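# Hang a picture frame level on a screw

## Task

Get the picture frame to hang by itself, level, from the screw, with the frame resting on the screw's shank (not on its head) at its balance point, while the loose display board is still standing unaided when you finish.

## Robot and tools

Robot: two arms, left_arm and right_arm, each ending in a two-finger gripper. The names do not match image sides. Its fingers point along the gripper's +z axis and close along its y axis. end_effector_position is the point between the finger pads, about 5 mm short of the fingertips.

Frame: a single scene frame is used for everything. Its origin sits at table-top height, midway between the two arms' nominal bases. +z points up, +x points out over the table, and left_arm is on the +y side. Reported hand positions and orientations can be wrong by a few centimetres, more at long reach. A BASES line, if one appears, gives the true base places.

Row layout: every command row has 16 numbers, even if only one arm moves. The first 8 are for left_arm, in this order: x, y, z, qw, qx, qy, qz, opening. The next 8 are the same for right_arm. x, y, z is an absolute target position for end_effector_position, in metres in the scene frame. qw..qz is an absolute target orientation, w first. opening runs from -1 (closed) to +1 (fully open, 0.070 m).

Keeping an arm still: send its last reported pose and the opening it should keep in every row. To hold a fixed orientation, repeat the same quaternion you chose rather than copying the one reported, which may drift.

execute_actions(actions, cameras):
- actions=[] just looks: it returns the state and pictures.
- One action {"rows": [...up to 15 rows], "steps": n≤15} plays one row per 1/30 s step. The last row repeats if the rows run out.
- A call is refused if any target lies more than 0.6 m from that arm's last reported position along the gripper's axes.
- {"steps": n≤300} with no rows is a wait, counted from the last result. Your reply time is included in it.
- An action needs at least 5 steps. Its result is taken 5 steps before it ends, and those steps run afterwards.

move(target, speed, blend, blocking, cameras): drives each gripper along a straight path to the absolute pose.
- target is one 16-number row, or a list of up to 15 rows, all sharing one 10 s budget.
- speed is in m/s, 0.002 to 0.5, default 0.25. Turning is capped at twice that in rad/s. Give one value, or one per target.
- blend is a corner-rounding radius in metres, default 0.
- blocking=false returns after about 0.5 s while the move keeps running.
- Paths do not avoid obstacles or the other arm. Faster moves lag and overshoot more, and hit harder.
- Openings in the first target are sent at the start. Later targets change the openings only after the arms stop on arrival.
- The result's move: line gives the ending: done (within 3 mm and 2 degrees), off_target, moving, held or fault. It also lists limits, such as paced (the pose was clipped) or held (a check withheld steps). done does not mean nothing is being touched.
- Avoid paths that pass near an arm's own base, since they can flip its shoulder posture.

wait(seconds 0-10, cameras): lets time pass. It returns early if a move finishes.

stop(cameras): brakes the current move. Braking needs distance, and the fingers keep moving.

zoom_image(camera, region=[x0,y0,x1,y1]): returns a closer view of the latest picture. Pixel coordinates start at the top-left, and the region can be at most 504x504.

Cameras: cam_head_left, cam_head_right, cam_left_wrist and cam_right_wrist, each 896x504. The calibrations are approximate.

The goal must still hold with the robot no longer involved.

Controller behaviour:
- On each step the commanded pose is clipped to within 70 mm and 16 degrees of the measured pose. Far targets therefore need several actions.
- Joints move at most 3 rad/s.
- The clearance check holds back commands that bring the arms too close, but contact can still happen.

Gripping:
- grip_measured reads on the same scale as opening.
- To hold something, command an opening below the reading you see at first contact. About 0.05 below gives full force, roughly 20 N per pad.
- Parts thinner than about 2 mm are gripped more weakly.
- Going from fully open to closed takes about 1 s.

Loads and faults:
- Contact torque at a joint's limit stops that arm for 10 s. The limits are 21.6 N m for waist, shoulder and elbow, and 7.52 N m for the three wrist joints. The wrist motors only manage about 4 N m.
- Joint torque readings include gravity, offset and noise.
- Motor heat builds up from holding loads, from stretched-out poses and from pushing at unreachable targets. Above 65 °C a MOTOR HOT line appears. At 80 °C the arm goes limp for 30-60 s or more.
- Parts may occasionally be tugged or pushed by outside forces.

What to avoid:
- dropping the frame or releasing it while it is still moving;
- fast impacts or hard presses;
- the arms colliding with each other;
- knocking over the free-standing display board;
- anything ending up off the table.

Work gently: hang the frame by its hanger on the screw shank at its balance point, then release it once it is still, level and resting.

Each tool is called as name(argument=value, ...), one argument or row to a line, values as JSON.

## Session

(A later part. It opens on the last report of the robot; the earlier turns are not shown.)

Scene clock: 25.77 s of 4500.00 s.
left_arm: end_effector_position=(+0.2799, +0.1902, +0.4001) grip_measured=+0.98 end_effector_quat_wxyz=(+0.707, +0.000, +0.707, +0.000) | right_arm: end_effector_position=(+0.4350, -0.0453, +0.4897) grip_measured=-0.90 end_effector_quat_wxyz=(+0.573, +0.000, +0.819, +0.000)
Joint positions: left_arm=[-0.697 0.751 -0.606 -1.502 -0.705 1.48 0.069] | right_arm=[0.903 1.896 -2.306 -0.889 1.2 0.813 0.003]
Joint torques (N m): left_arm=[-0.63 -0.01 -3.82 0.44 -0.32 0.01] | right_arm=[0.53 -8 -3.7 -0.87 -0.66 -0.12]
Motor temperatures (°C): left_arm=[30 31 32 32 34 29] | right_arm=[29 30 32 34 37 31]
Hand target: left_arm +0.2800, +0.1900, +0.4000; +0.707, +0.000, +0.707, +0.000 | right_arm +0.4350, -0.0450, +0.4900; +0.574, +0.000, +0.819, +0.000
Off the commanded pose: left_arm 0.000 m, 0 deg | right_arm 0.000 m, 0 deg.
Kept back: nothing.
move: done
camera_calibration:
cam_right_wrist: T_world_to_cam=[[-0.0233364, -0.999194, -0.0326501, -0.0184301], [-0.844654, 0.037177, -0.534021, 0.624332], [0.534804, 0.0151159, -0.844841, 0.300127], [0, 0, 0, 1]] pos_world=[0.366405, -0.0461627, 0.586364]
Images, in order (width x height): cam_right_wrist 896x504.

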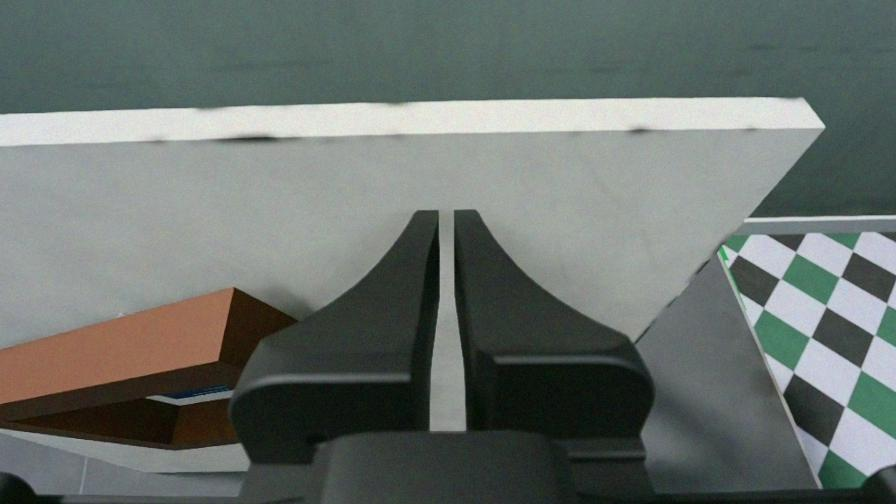

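move(
  target=[0.36, 0.149, 0.341, 0.6883, -0.1621, 0.6883, -0.1621, 0.0, 0.435, -0.045, 0.49, 0.5736, 0, 0.8192, 0, -0.9],
  speed=0.12,
  cameras=["cam_left_wrist", "cam_head_right", "cam_head_left"],
)

zoom_image(
  camera="cam_left_wrist",
  region=[250, 50, 700, 450],
)

Scene clock: 32.27 s of 4500.00 s.
left_arm: end_effector_position=(+0.3602, +0.1486, +0.3406) grip_measured=+0.00 end_effector_quat_wxyz=(+0.688, -0.162, +0.689, -0.162) | right_arm: end_effector_position=(+0.4350, -0.0451, +0.4898) grip_measured=-0.90 end_effector_quat_wxyz=(+0.573, +0.000, +0.819, +0.000)
Joint positions: left_arm=[-0.57 1.199 -0.582 -0.909 -0.76 0.286 0.035] | right_arm=[0.903 1.896 -2.306 -0.889 1.199 0.813 0.003]
Joint torques (N m): left_arm=[0.37 -3.68 -3.36 0.3 -1.15 0.07] | right_arm=[0.7 -6.72 -4.19 -0.91 -0.62 -0.11]
Motor temperatures (°C): left_arm=[30 31 32 31 34 29] | right_arm=[29 31 33 34 38 31]
Hand target: left_arm +0.3600, +0.1490, +0.3410; +0.688, -0.162, +0.688, -0.162 | right_arm +0.4350, -0.0450, +0.4900; +0.574, +0.000, +0.819, +0.000
Off the commanded pose: left_arm 0.001 m, 0 deg | right_arm 0.000 m, 0 deg.
Kept back: nothing.
move: done
camera_calibration:
cam_left_wrist: T_world_to_cam=[[0.0229372, -0.899739, 0.435826, -0.0194266], [-0.561091, -0.372393, -0.739256, 0.509851], [0.827436, -0.227582, -0.513377, 0.0324045], [0, 0, 0, 1]] pos_world=[0.259706, 0.179761, 0.402013]
Images, in order (width x height): cam_head_left 896x504, cam_head_right 896x504, cam_left_wrist 896x504.

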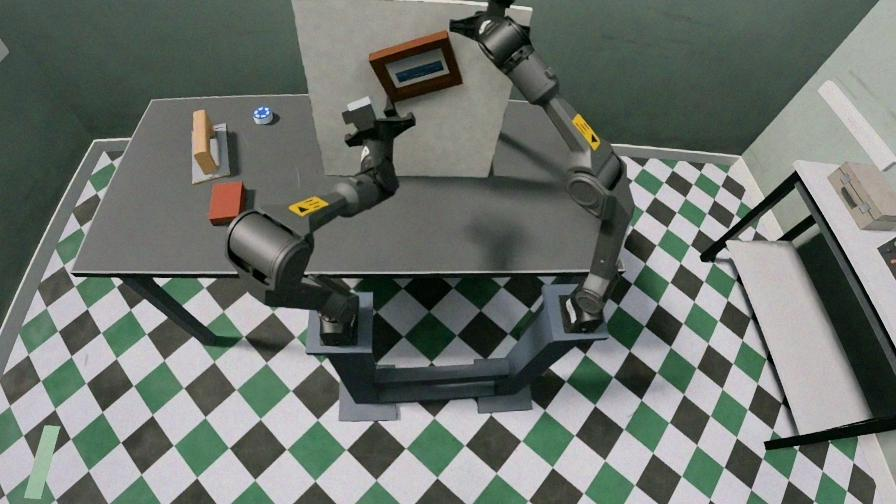

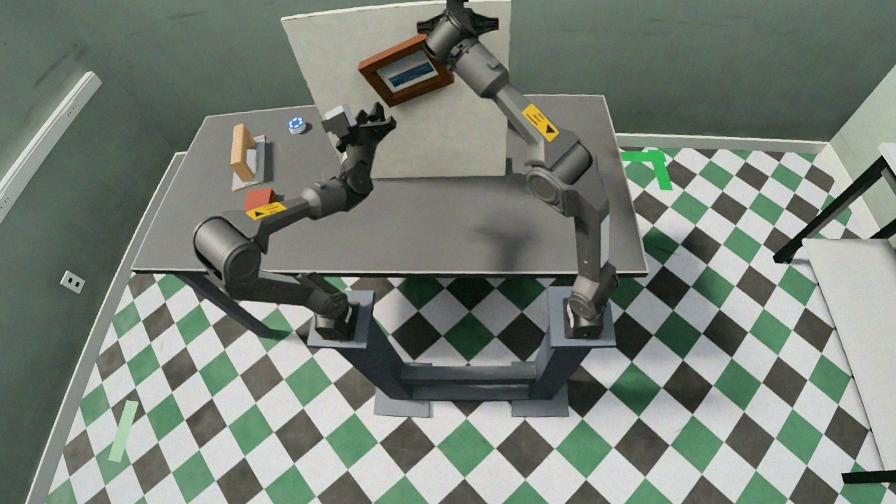

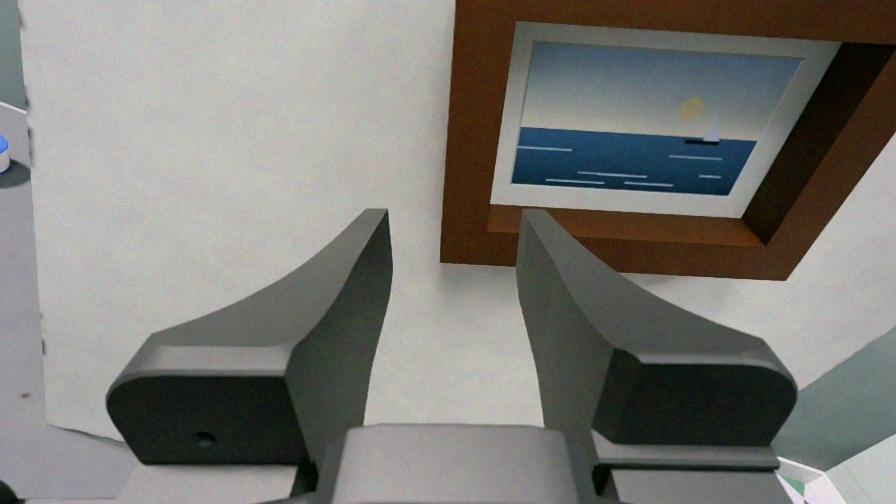

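Scaled by 1.120 from the camera's 896x504 image, which has a finer 1280x720 frame.

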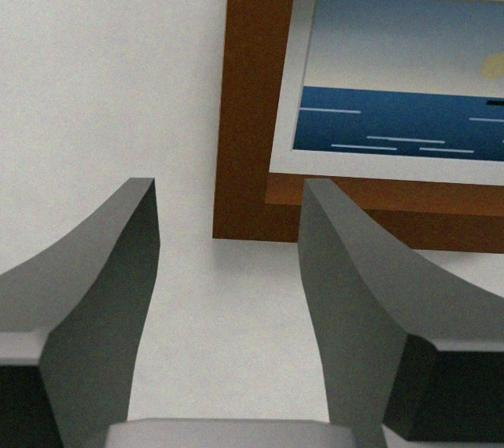

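move(
  target=[0.39, 0.1405, 0.3445, 0.6911, -0.1498, 0.6911, -0.1498, 0.0, 0.435, -0.045, 0.49, 0.5736, 0, 0.8192, 0, -0.9],
  speed=0.08,
  cameras=["cam_left_wrist", "cam_right_wrist"],
)

zoom_image(
  camera="cam_left_wrist",
  region=[300, 0, 650, 300],
)

Scene clock: 33.77 s of 4500.00 s.
left_arm: end_effector_position=(+0.3904, +0.1404, +0.3447) grip_measured=+0.00 end_effector_quat_wxyz=(+0.691, -0.150, +0.691, -0.150) | right_arm: end_effector_position=(+0.4350, -0.0451, +0.4898) grip_measured=-0.90 end_effector_quat_wxyz=(+0.573, +0.000, +0.819, +0.000)
Joint positions: left_arm=[-0.521 1.31 -0.684 -0.848 -0.735 0.273 0.035] | right_arm=[0.903 1.896 -2.306 -0.889 1.199 0.813 0.003]
Joint torques (N m): left_arm=[-0.04 -4.63 -2.35 0.25 -1.07 -0.15] | right_arm=[0.68 -6.75 -4.22 -0.89 -0.6 -0.11]
Motor temperatures (°C): left_arm=[30 31 32 31 34 29] | right_arm=[29 31 33 34 38 31]
Hand target: left_arm +0.3900, +0.1405, +0.3445; +0.691, -0.150, +0.691, -0.150 | right_arm +0.4350, -0.0450, +0.4900; +0.574, +0.000, +0.819, +0.000
Off the commanded pose: left_arm 0.000 m, 0 deg | right_arm 0.000 m, 0 deg.
Kept back: nothing.
move: done
camera_calibration:
cam_left_wrist: T_world_to_cam=[[0.0232837, -0.914751, 0.403347, -0.0161539], [-0.559698, -0.346229, -0.752904, 0.527197], [0.82837, -0.208222, -0.520046, 0.00681128], [0, 0, 0, 1]] pos_world=[0.289805, 0.169172, 0.406987]
cam_right_wrist: T_world_to_cam=[[-0.0227217, -0.999201, -0.0328807, -0.0184392], [-0.844355, 0.03679, -0.534519, 0.624529], [0.535302, 0.0156178, -0.844516, 0.299853], [0, 0, 0, 1]] pos_world=[0.366393, -0.046084, 0.586447]
Images, in order (width x height): cam_left_wrist 896x504, cam_right_wrist 896x504.

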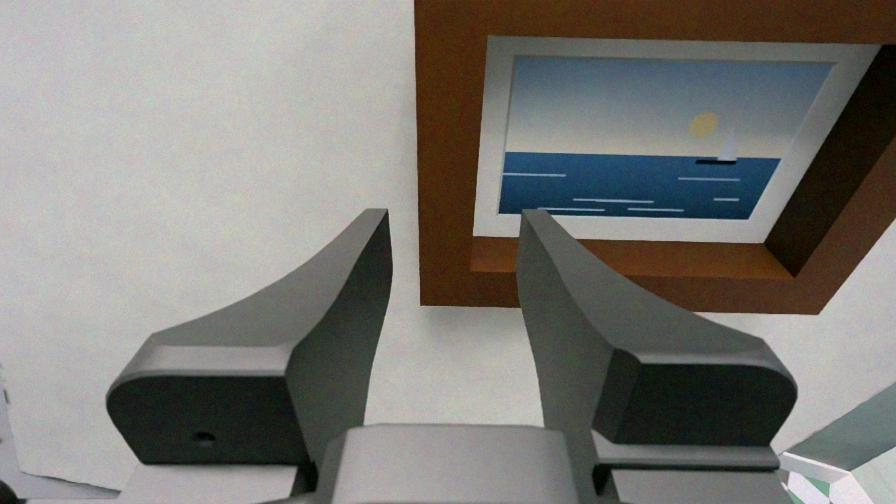

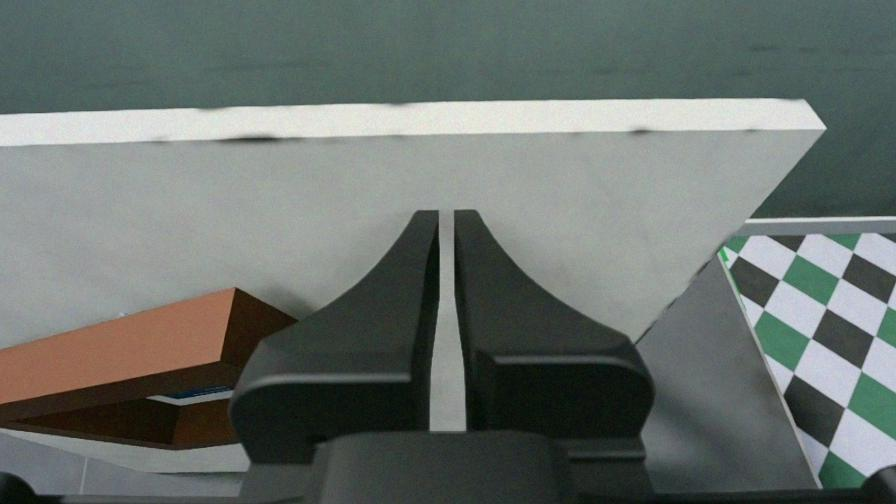

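Scaled by 1.440 from the camera's 896x504 image, which has a finer 1280x720 frame.

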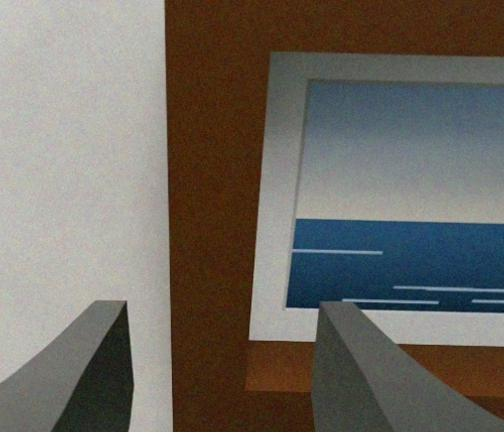

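move(
  target=[0.437, 0.1415, 0.3445, 0.6923, -0.1440, 0.6923, -0.1440, 0.0, 0.435, -0.045, 0.49, 0.5736, 0, 0.8192, 0, -0.9],
  speed=0.04,
  cameras=["cam_left_wrist", "cam_right_wrist"],
)

zoom_image(
  camera="cam_left_wrist",
  region=[300, 100, 650, 400],
)

Scene clock: 35.83 s of 4500.00 s.
left_arm: end_effector_position=(+0.4373, +0.1415, +0.3445) grip_measured=+0.00 end_effector_quat_wxyz=(+0.692, -0.144, +0.692, -0.144) | right_arm: end_effector_position=(+0.4350, -0.0451, +0.4898) grip_measured=-0.90 end_effector_quat_wxyz=(+0.573, +0.000, +0.819, +0.000)
Joint positions: left_arm=[-0.416 1.459 -0.823 -0.71 -0.678 0.179 0.035] | right_arm=[0.903 1.896 -2.306 -0.889 1.199 0.813 0.003]
Joint torques (N m): left_arm=[-0.2 -5.37 -2.67 0.18 -1.1 -0.01] | right_arm=[0.66 -6.76 -4.18 -0.86 -0.58 -0.11]
Motor temperatures (°C): left_arm=[30 31 32 31 35 29] | right_arm=[29 31 33 34 38 31]
Hand target: left_arm +0.4370, +0.1415, +0.3445; +0.692, -0.144, +0.692, -0.144 | right_arm +0.4350, -0.0450, +0.4900; +0.574, +0.000, +0.819, +0.000
Off the commanded pose: left_arm 0.000 m, 0 deg | right_arm 0.000 m, 0 deg.
Kept back: nothing.
move: done
camera_calibration:
cam_left_wrist: T_world_to_cam=[[0.0234588, -0.921283, 0.388184, -0.0100469], [-0.559997, -0.333766, -0.75829, 0.553909], [0.828162, -0.199593, -0.523746, -0.0317829], [0, 0, 0, 1]] pos_world=[0.336745, 0.169276, 0.407278]
cam_right_wrist: T_world_to_cam=[[-0.0227217, -0.999201, -0.0328807, -0.0184392], [-0.844355, 0.03679, -0.534519, 0.624529], [0.535302, 0.0156178, -0.844516, 0.299853], [0, 0, 0, 1]] pos_world=[0.366393, -0.046084, 0.586447]
Images, in order (width x height): cam_left_wrist 896x504, cam_right_wrist 896x504.

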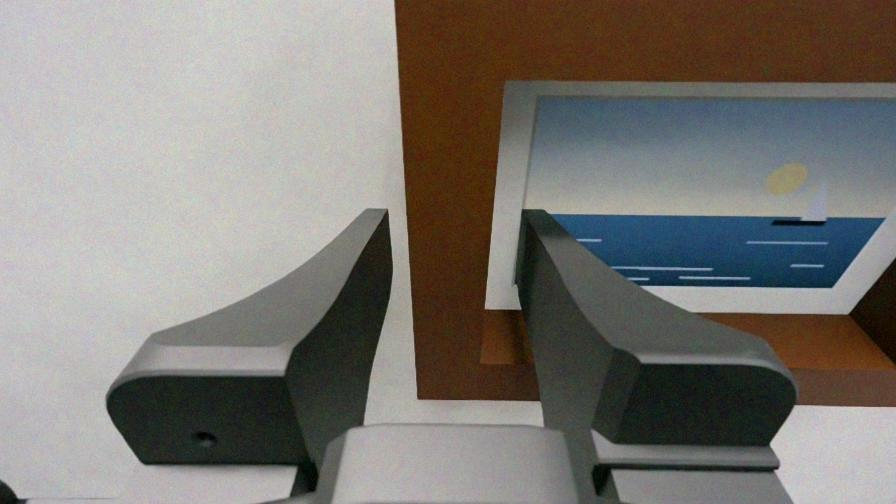

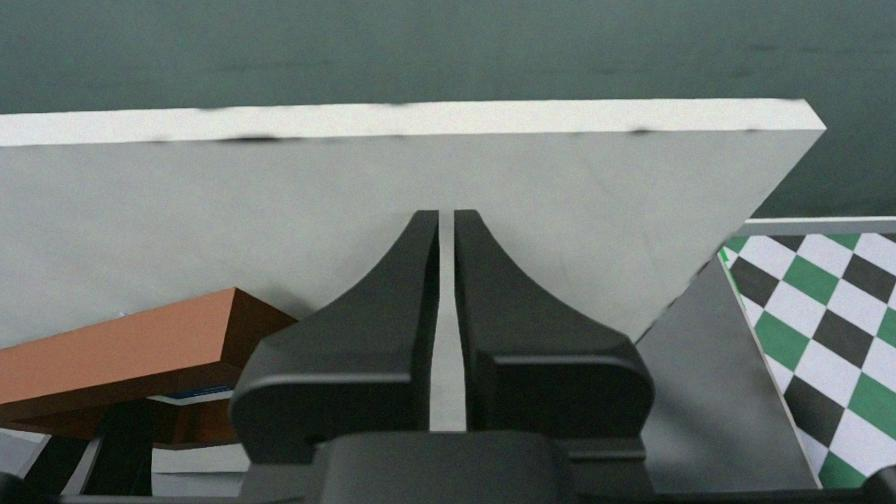

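Scaled by 1.440 from the camera's 896x504 image, which has a finer 1280x720 frame.

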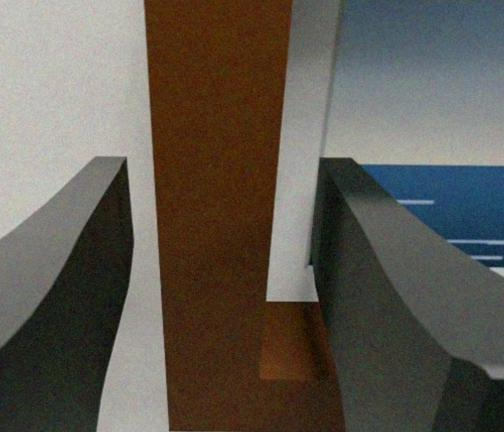

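move(
  target=[
    [0.442, 0.1432, 0.3438, 0.6923, -0.1440, 0.6923, -0.1440, 0.0, 0.435, -0.045, 0.49, 0.5736, 0, 0.8192, 0, -0.9],
    [0.442, 0.1432, 0.3438, 0.6923, -0.1440, 0.6923, -0.1440, -0.28, 0.435, -0.045, 0.49, 0.5736, 0, 0.8192, 0, -0.9],
  ],
  speed=0.03,
  cameras=["cam_left_wrist", "cam_right_wrist"],
)

zoom_image(
  camera="cam_left_wrist",
  region=[300, 100, 650, 400],
)

zoom_image(
  camera="cam_right_wrist",
  region=[0, 280, 300, 500],
)

Scene clock: 37.60 s of 4500.00 s.
left_arm: end_effector_position=(+0.4419, +0.1430, +0.3439) grip_measured=-0.28 end_effector_quat_wxyz=(+0.692, -0.144, +0.692, -0.144) | right_arm: end_effector_position=(+0.4350, -0.0451, +0.4898) grip_measured=-0.90 end_effector_quat_wxyz=(+0.573, +0.000, +0.819, +0.000)
Joint positions: left_arm=[-0.401 1.472 -0.835 -0.688 -0.672 0.162 0.025] | right_arm=[0.903 1.896 -2.306 -0.889 1.199 0.813 0.004]
Joint torques (N m): left_arm=[0.31 -4.51 -3.57 0.23 -1.03 -0.04] | right_arm=[0.64 -6.75 -4.18 -0.84 -0.56 -0.1]
Motor temperatures (°C): left_arm=[30 31 32 31 35 29] | right_arm=[29 31 33 34 38 31]
Hand target: left_arm +0.4420, +0.1432, +0.3438; +0.692, -0.144, +0.692, -0.144 | right_arm +0.4350, -0.0450, +0.4900; +0.574, +0.000, +0.819, +0.000
Off the commanded pose: left_arm 0.000 m, 0 deg | right_arm 0.000 m, 0 deg.
Kept back: nothing.
move: done
camera_calibration:
cam_left_wrist: T_world_to_cam=[[0.0228122, -0.921278, 0.388235, -0.00833215], [-0.560152, -0.333434, -0.758321, 0.556557], [0.828076, -0.200172, -0.523662, -0.0354945], [0, 0, 0, 1]] pos_world=[0.341339, 0.170794, 0.406697]
cam_right_wrist: T_world_to_cam=[[-0.0227217, -0.999201, -0.0328807, -0.0184392], [-0.844355, 0.03679, -0.534519, 0.624529], [0.535302, 0.0156178, -0.844516, 0.299853], [0, 0, 0, 1]] pos_world=[0.366393, -0.046084, 0.586447]
Images, in order (width x height): cam_left_wrist 896x504, cam_right_wrist 896x504.

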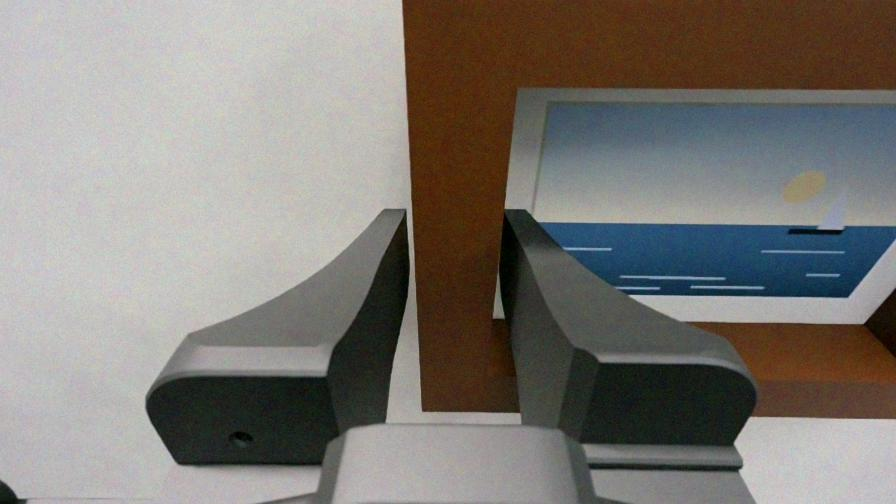

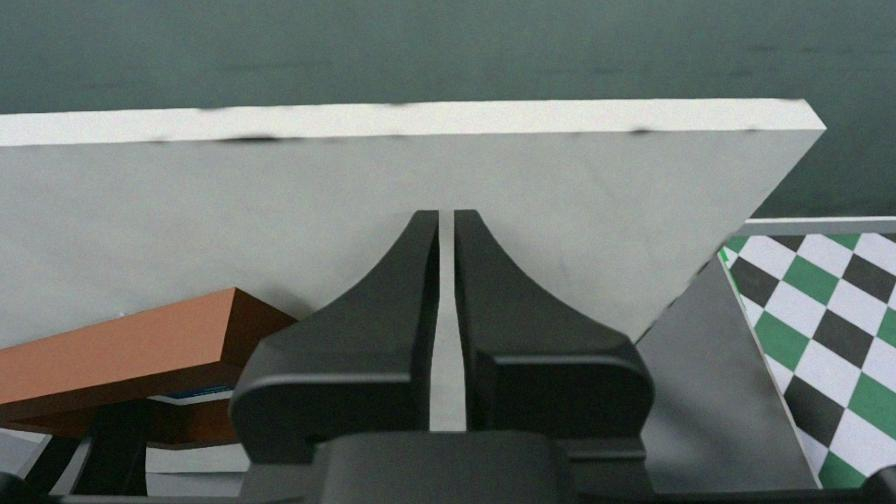

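Scaled by 1.440 from the camera's 896x504 image, which has a finer 1280x720 frame.

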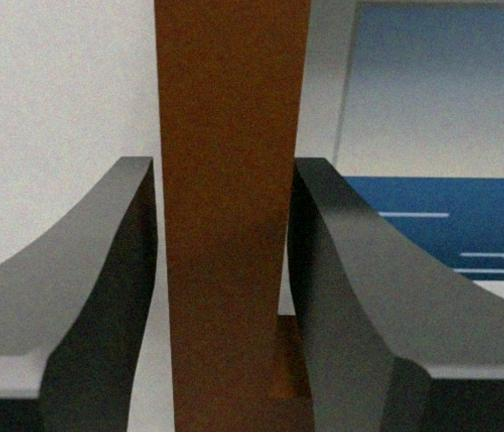

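Scaled by 1.680 from the camera's 896x504 image, which has a finer 1280x720 frame.

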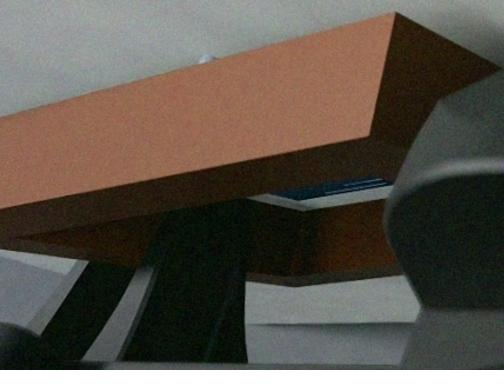

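move(
  target=[
    [0.442, 0.1432, 0.3438, 0.6923, -0.1440, 0.6923, -0.1440, -0.34, 0.435, -0.045, 0.49, 0.5736, 0, 0.8192, 0, -0.9],
    [0.442, 0.1432, 0.3438, 0.6923, -0.1440, 0.6923, -0.1440, -0.40, 0.435, -0.045, 0.49, 0.5736, 0, 0.8192, 0, -0.9],
    [0.442, 0.1432, 0.3438, 0.6923, -0.1440, 0.6923, -0.1440, -0.45, 0.435, -0.045, 0.49, 0.5736, 0, 0.8192, 0, -0.9],
  ],
  speed=0.03,
  cameras=["cam_left_wrist", "cam_right_wrist"],
)

zoom_image(
  camera="cam_right_wrist",
  region=[0, 280, 300, 500],
)

Scene clock: 40.97 s of 4500.00 s.
left_arm: end_effector_position=(+0.4419, +0.1430, +0.3439) grip_measured=-0.45 end_effector_quat_wxyz=(+0.692, -0.144, +0.692, -0.144) | right_arm: end_effector_position=(+0.4350, -0.0451, +0.4898) grip_measured=-0.90 end_effector_quat_wxyz=(+0.573, +0.000, +0.819, +0.000)
Joint positions: left_arm=[-0.401 1.472 -0.835 -0.688 -0.672 0.162 0.019] | right_arm=[0.903 1.896 -2.306 -0.889 1.199 0.813 0.003]
Joint torques (N m): left_arm=[0.62 -4.68 -2.82 0.11 -1.13 -0.03] | right_arm=[0.6 -6.75 -4.19 -0.8 -0.51 -0.08]
Motor temperatures (°C): left_arm=[30 31 32 31 35 29] | right_arm=[29 31 33 34 38 31]
Hand target: left_arm +0.4420, +0.1432, +0.3438; +0.692, -0.144, +0.692, -0.144 | right_arm +0.4350, -0.0450, +0.4900; +0.574, +0.000, +0.819, +0.000
Off the commanded pose: left_arm 0.000 m, 0 deg | right_arm 0.000 m, 0 deg.
Kept back: nothing.
move: done
camera_calibration:
cam_left_wrist: T_world_to_cam=[[0.0228122, -0.921278, 0.388235, -0.00833215], [-0.560152, -0.333434, -0.758321, 0.556557], [0.828076, -0.200172, -0.523662, -0.0354945], [0, 0, 0, 1]] pos_world=[0.341339, 0.170794, 0.406697]
cam_right_wrist: T_world_to_cam=[[-0.0227217, -0.999201, -0.0328807, -0.0184392], [-0.844355, 0.03679, -0.534519, 0.624529], [0.535302, 0.0156178, -0.844516, 0.299853], [0, 0, 0, 1]] pos_world=[0.366393, -0.046084, 0.586447]
Images, in order (width x height): cam_left_wrist 896x504, cam_right_wrist 896x504.

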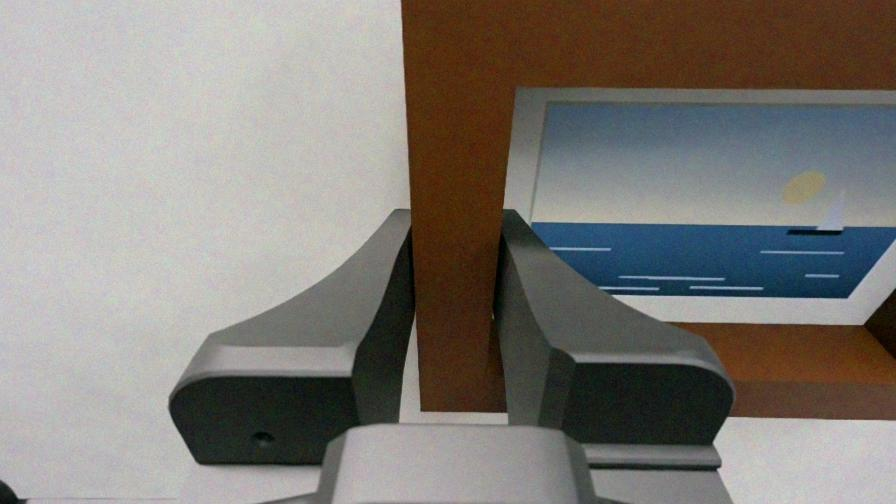

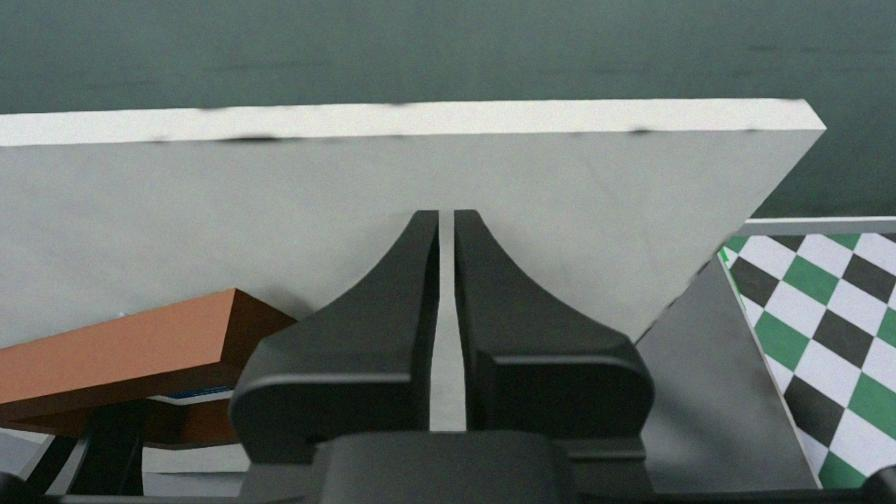

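Scaled by 1.680 from the camera's 896x504 image, which has a finer 1280x720 frame.

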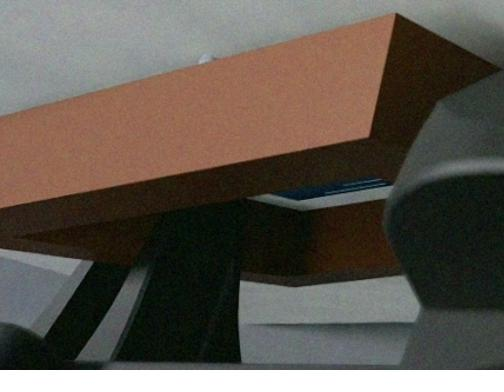

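move(
  target=[
    [0.442, 0.1432, 0.3438, 0.6923, -0.1440, 0.6923, -0.1440, -0.48, 0.435, -0.045, 0.49, 0.5736, 0, 0.8192, 0, -0.9],
    [0.442, 0.1432, 0.3438, 0.6923, -0.1440, 0.6923, -0.1440, -0.51, 0.435, -0.045, 0.49, 0.5736, 0, 0.8192, 0, -0.9],
    [0.442, 0.1432, 0.3438, 0.6923, -0.1440, 0.6923, -0.1440, -0.54, 0.435, -0.045, 0.49, 0.5736, 0, 0.8192, 0, -0.9],
  ],
  speed=0.03,
  cameras=["cam_left_wrist", "cam_right_wrist"],
)

zoom_image(
  camera="cam_right_wrist",
  region=[0, 280, 300, 500],
)

Scene clock: 44.43 s of 4500.00 s.
left_arm: end_effector_position=(+0.4419, +0.1430, +0.3439) grip_measured=-0.45 end_effector_quat_wxyz=(+0.692, -0.144, +0.692, -0.144) | right_arm: end_effector_position=(+0.4350, -0.0451, +0.4898) grip_measured=-0.90 end_effector_quat_wxyz=(+0.573, +0.000, +0.819, +0.000)
Joint positions: left_arm=[-0.401 1.472 -0.835 -0.688 -0.672 0.162 0.019] | right_arm=[0.903 1.896 -2.306 -0.889 1.199 0.813 0.003]
Joint torques (N m): left_arm=[1.54 -6.02 -1.96 -0.23 -1.18 -0.25] | right_arm=[0.6 -6.8 -4.22 -0.76 -0.46 -0.07]
Motor temperatures (°C): left_arm=[30 31 32 31 35 29] | right_arm=[29 31 33 34 38 31]
Hand target: left_arm +0.4420, +0.1432, +0.3438; +0.692, -0.144, +0.692, -0.144 | right_arm +0.4350, -0.0450, +0.4900; +0.574, +0.000, +0.819, +0.000
Off the commanded pose: left_arm 0.000 m, 0 deg | right_arm 0.000 m, 0 deg.
Kept back: nothing.
move: done
camera_calibration:
cam_left_wrist: T_world_to_cam=[[0.0228122, -0.921278, 0.388235, -0.00833215], [-0.560152, -0.333434, -0.758321, 0.556557], [0.828076, -0.200172, -0.523662, -0.0354945], [0, 0, 0, 1]] pos_world=[0.341339, 0.170794, 0.406697]
cam_right_wrist: T_world_to_cam=[[-0.0227217, -0.999201, -0.0328807, -0.0184392], [-0.844355, 0.03679, -0.534519, 0.624529], [0.535302, 0.0156178, -0.844516, 0.299853], [0, 0, 0, 1]] pos_world=[0.366393, -0.046084, 0.586447]
Images, in order (width x height): cam_left_wrist 896x504, cam_right_wrist 896x504.

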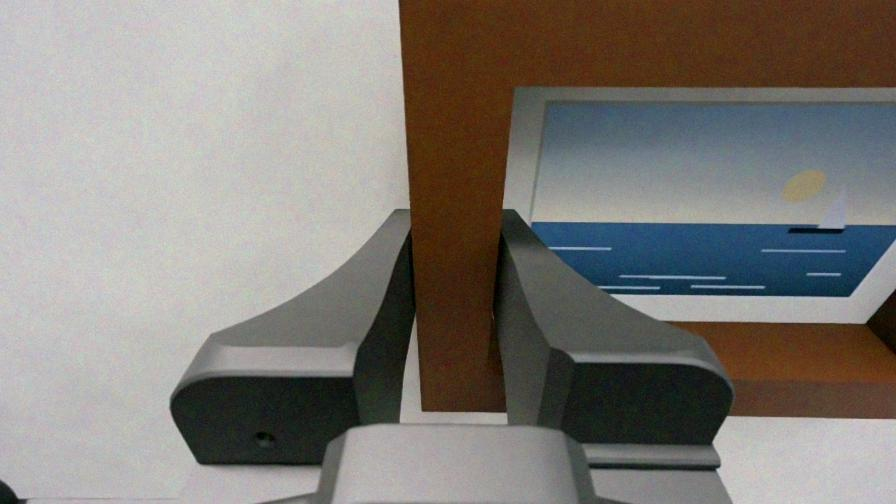

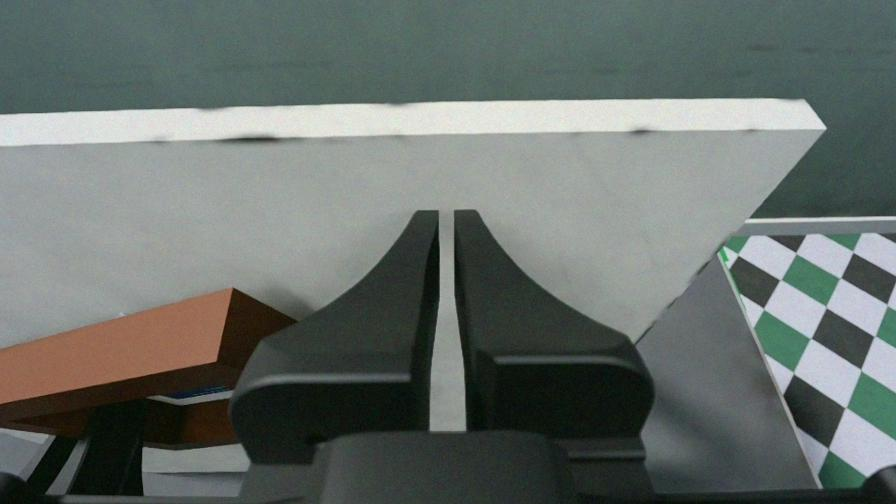

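Scaled by 1.680 from the camera's 896x504 image, which has a finer 1280x720 frame.

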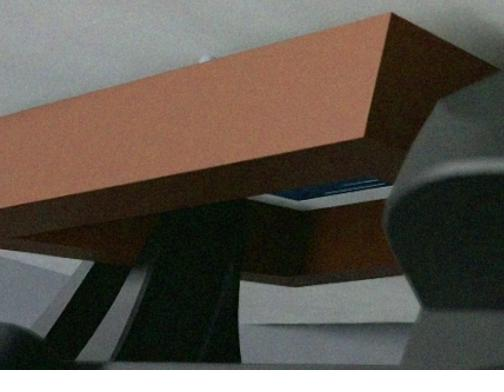

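zoom_image(
  camera="cam_left_wrist",
  region=[350, 150, 560, 300],
)

Scaled by 2.400 from the camera's 896x504 image, which has a finer 1280x720 frame.

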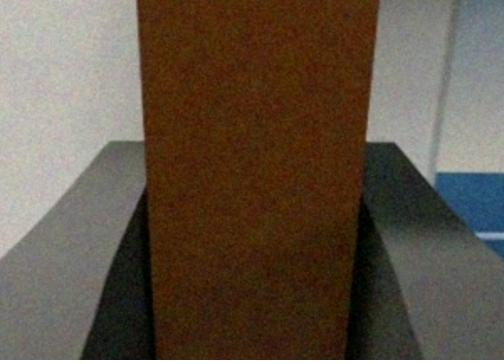

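move(
  target=[0.442, 0.1457, 0.357, 0.7002, -0.0984, 0.7002, -0.0984, -0.54, 0.435, -0.045, 0.49, 0.5736, 0, 0.8192, 0, -0.9],
  speed=0.035,
  cameras=["cam_left_wrist", "cam_right_wrist"],
)

zoom_image(
  camera="cam_right_wrist",
  region=[0, 280, 300, 500],
)

Scene clock: 49.83 s of 4500.00 s.
left_arm: end_effector_position=(+0.4420, +0.1456, +0.3568) grip_measured=-0.45 end_effector_quat_wxyz=(+0.700, -0.098, +0.700, -0.098) | right_arm: end_effector_position=(+0.4350, -0.0451, +0.4898) grip_measured=-0.90 end_effector_quat_wxyz=(+0.573, +0.000, +0.819, +0.000)
Joint positions: left_arm=[-0.391 1.448 -0.867 -0.723 -0.623 0.343 0.019] | right_arm=[0.903 1.896 -2.306 -0.889 1.199 0.813 0.003]
Joint torques (N m): left_arm=[0.45 -7.15 -4.54 0.26 -1.62 -0.28] | right_arm=[0.58 -6.83 -4.14 -0.73 -0.4 -0.05]
Motor temperatures (°C): left_arm=[30 31 32 31 35 29] | right_arm=[29 31 33 34 38 31]
Hand target: left_arm +0.4420, +0.1457, +0.3570; +0.700, -0.098, +0.700, -0.098 | right_arm +0.4350, -0.0450, +0.4900; +0.574, +0.000, +0.819, +0.000
Off the commanded pose: left_arm 0.000 m, 0 deg | right_arm 0.000 m, 0 deg.
Kept back: nothing.
move: done
camera_calibration:
cam_left_wrist: T_world_to_cam=[[0.0232962, -0.964314, 0.263734, 0.0395855], [-0.560284, -0.231077, -0.795415, 0.565715], [0.827973, -0.129236, -0.545673, -0.0307162], [0, 0, 0, 1]] pos_world=[0.341471, 0.164927, 0.422777]
cam_right_wrist: T_world_to_cam=[[-0.0227217, -0.999201, -0.0328807, -0.0184392], [-0.844355, 0.03679, -0.534519, 0.624529], [0.535302, 0.0156178, -0.844516, 0.299853], [0, 0, 0, 1]] pos_world=[0.366393, -0.046084, 0.586447]
Images, in order (width x height): cam_left_wrist 896x504, cam_right_wrist 896x504.

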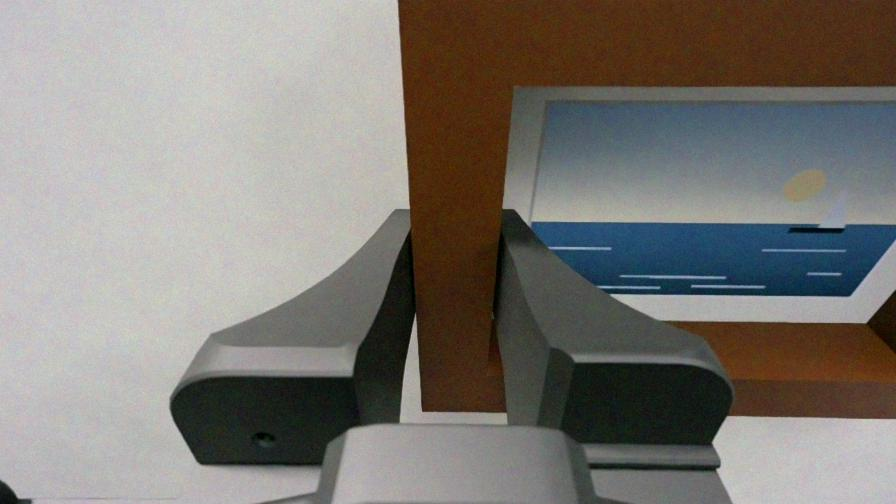

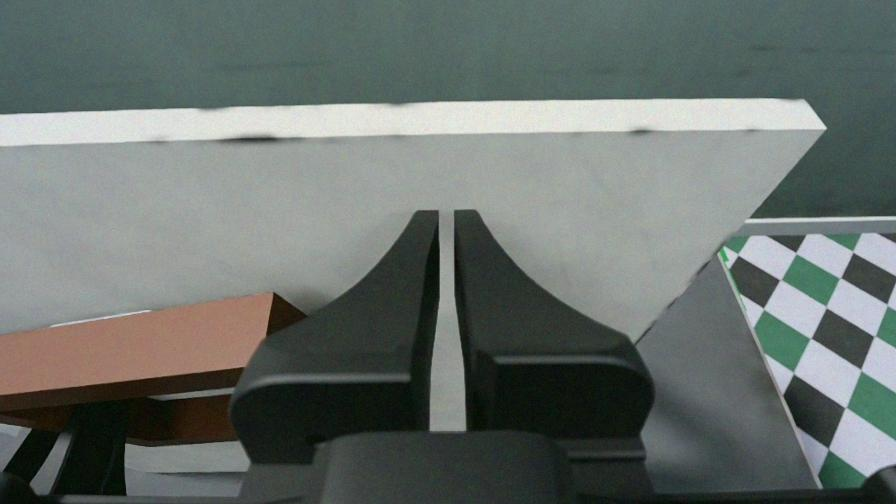

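Scaled by 1.680 from the camera's 896x504 image, which has a finer 1280x720 frame.

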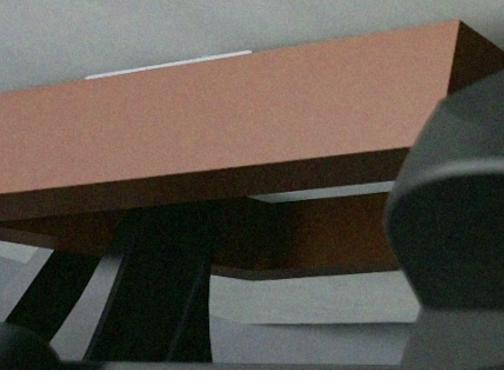

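zoom_image(
  camera="cam_right_wrist",
  region=[20, 280, 180, 360],
)

Scaled by 3.150 from the camera's 896x504 image, which has a finer 1280x720 frame.

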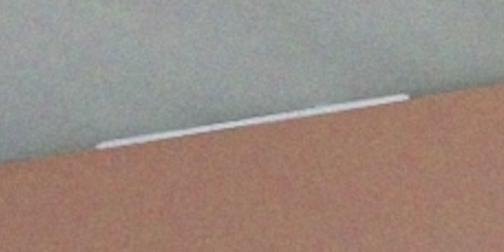

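move(
  target=[0.442, 0.1457, 0.357, 0.7002, -0.0984, 0.7002, -0.0984, -0.54, 0.42, -0.03, 0.522, 0.5736, 0, 0.8192, 0, -0.9],
  speed=0.08,
  cameras=["cam_right_wrist"],
)

zoom_image(
  camera="cam_right_wrist",
  region=[40, 260, 340, 440],
)

Scene clock: 52.63 s of 4500.00 s.
left_arm: end_effector_position=(+0.4420, +0.1456, +0.3568) grip_measured=-0.45 end_effector_quat_wxyz=(+0.700, -0.098, +0.700, -0.098) | right_arm: end_effector_position=(+0.4196, -0.0302, +0.5224) grip_measured=-0.90 end_effector_quat_wxyz=(+0.600, -0.015, +0.799, +0.022)
Joint positions: left_arm=[-0.391 1.448 -0.867 -0.723 -0.623 0.343 0.019] | right_arm=[0.956 1.92 -2.437 -0.908 1.216 0.759 0.003]
Joint torques (N m): left_arm=[0.46 -6.49 -3.83 0.52 -1.88 -0.28] | right_arm=[-0.56 -6.78 -2.97 -0.78 -0.29 0.15]
Motor temperatures (°C): left_arm=[30 31 32 31 35 29] | right_arm=[29 31 33 34 37 31]
Hand target: left_arm +0.4420, +0.1457, +0.3570; +0.700, -0.098, +0.700, -0.098 | right_arm +0.4200, -0.0302, +0.5217; +0.600, -0.015, +0.800, +0.021
Off the commanded pose: left_arm 0.000 m, 0 deg | right_arm 0.001 m, 5 deg.
joint sent to its limit (right arm) — joint 5 (wrist pitch), upper limit.
Kept back: nothing.
move: off_target (right_arm)
camera_calibration:
cam_right_wrist: T_world_to_cam=[[0.0290716, -0.998245, -0.0515894, -0.0147223], [-0.807454, 0.00697029, -0.58989, 0.640879], [0.589214, 0.0588051, -0.805834, 0.293908], [0, 0, 0, 1]] pos_world=[0.344733, -0.0364469, 0.614129]
Images, in order (width x height): cam_right_wrist 896x504.

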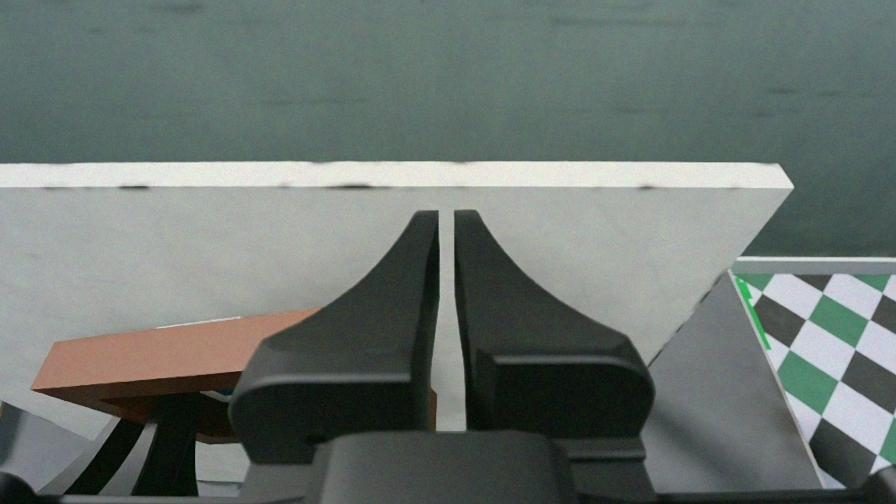

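Scaled by 1.680 from the camera's 896x504 image, which has a finer 1280x720 frame.

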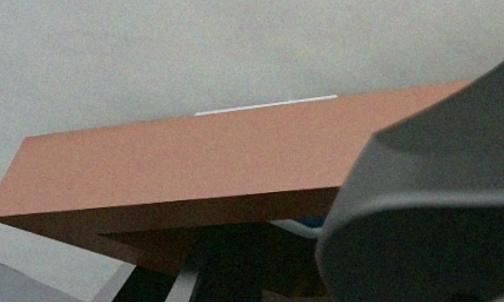

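move(
  target=[0.442, 0.1485, 0.3692, 0.7052, -0.0524, 0.7052, -0.0524, -0.54, 0.42, -0.0302, 0.5217, 0.600, -0.015, 0.799, 0.022, -0.9],
  speed=0.035,
  cameras=["cam_right_wrist"],
)

zoom_image(
  camera="cam_right_wrist",
  region=[40, 260, 340, 440],
)

Scene clock: 56.33 s of 4500.00 s.
left_arm: end_effector_position=(+0.4420, +0.1484, +0.3691) grip_measured=-0.45 end_effector_quat_wxyz=(+0.705, -0.052, +0.705, -0.052) | right_arm: end_effector_position=(+0.4199, -0.0299, +0.5217) grip_measured=-0.90 end_effector_quat_wxyz=(+0.600, -0.015, +0.799, +0.022)
Joint positions: left_arm=[-0.38 1.428 -0.898 -0.759 -0.578 0.524 0.019] | right_arm=[0.955 1.918 -2.429 -0.908 1.211 0.762 0.003]
Joint torques (N m): left_arm=[1.09 -7.05 -4.83 0.23 -1.73 -0.26] | right_arm=[-0.46 -8.53 -3 -0.69 -0.69 0.25]
Motor temperatures (°C): left_arm=[30 31 32 31 35 29] | right_arm=[29 31 33 34 37 31]
Hand target: left_arm +0.4420, +0.1485, +0.3692; +0.705, -0.052, +0.705, -0.052 | right_arm +0.4200, -0.0302, +0.5217; +0.600, -0.015, +0.799, +0.022
Off the commanded pose: left_arm 0.000 m, 0 deg | right_arm 0.000 m, 0 deg.
Kept back: nothing.
move: done
camera_calibration:
cam_right_wrist: T_world_to_cam=[[0.0304289, -0.99825, -0.0506984, -0.0155648], [-0.807548, 0.00533734, -0.589778, 0.640625], [0.589016, 0.0588876, -0.805973, 0.293232], [0, 0, 0, 1]] pos_world=[0.345091, -0.0362245, 0.613374]
Images, in order (width x height): cam_right_wrist 896x504.

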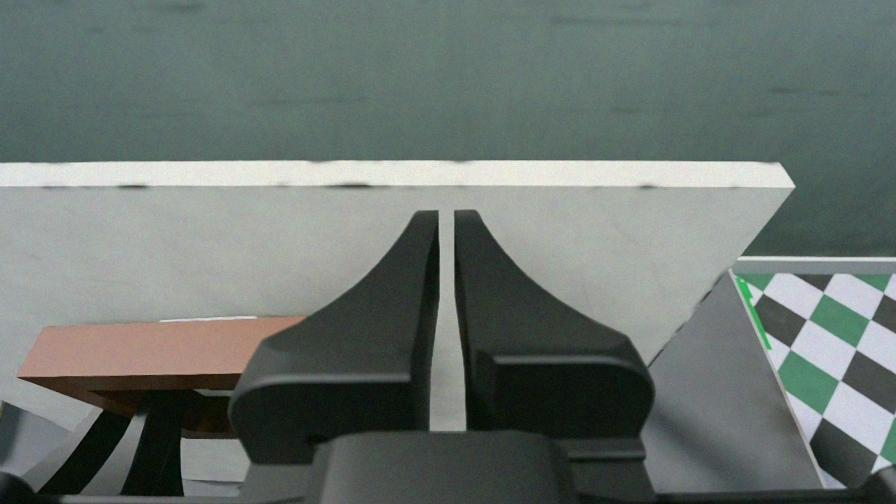

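Scaled by 1.680 from the camera's 896x504 image, which has a finer 1280x720 frame.

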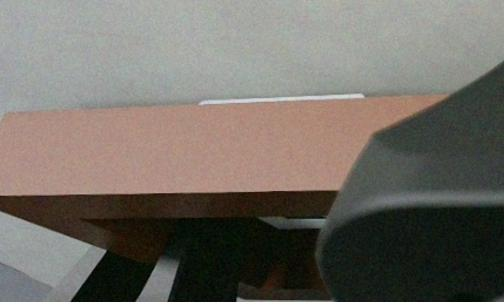

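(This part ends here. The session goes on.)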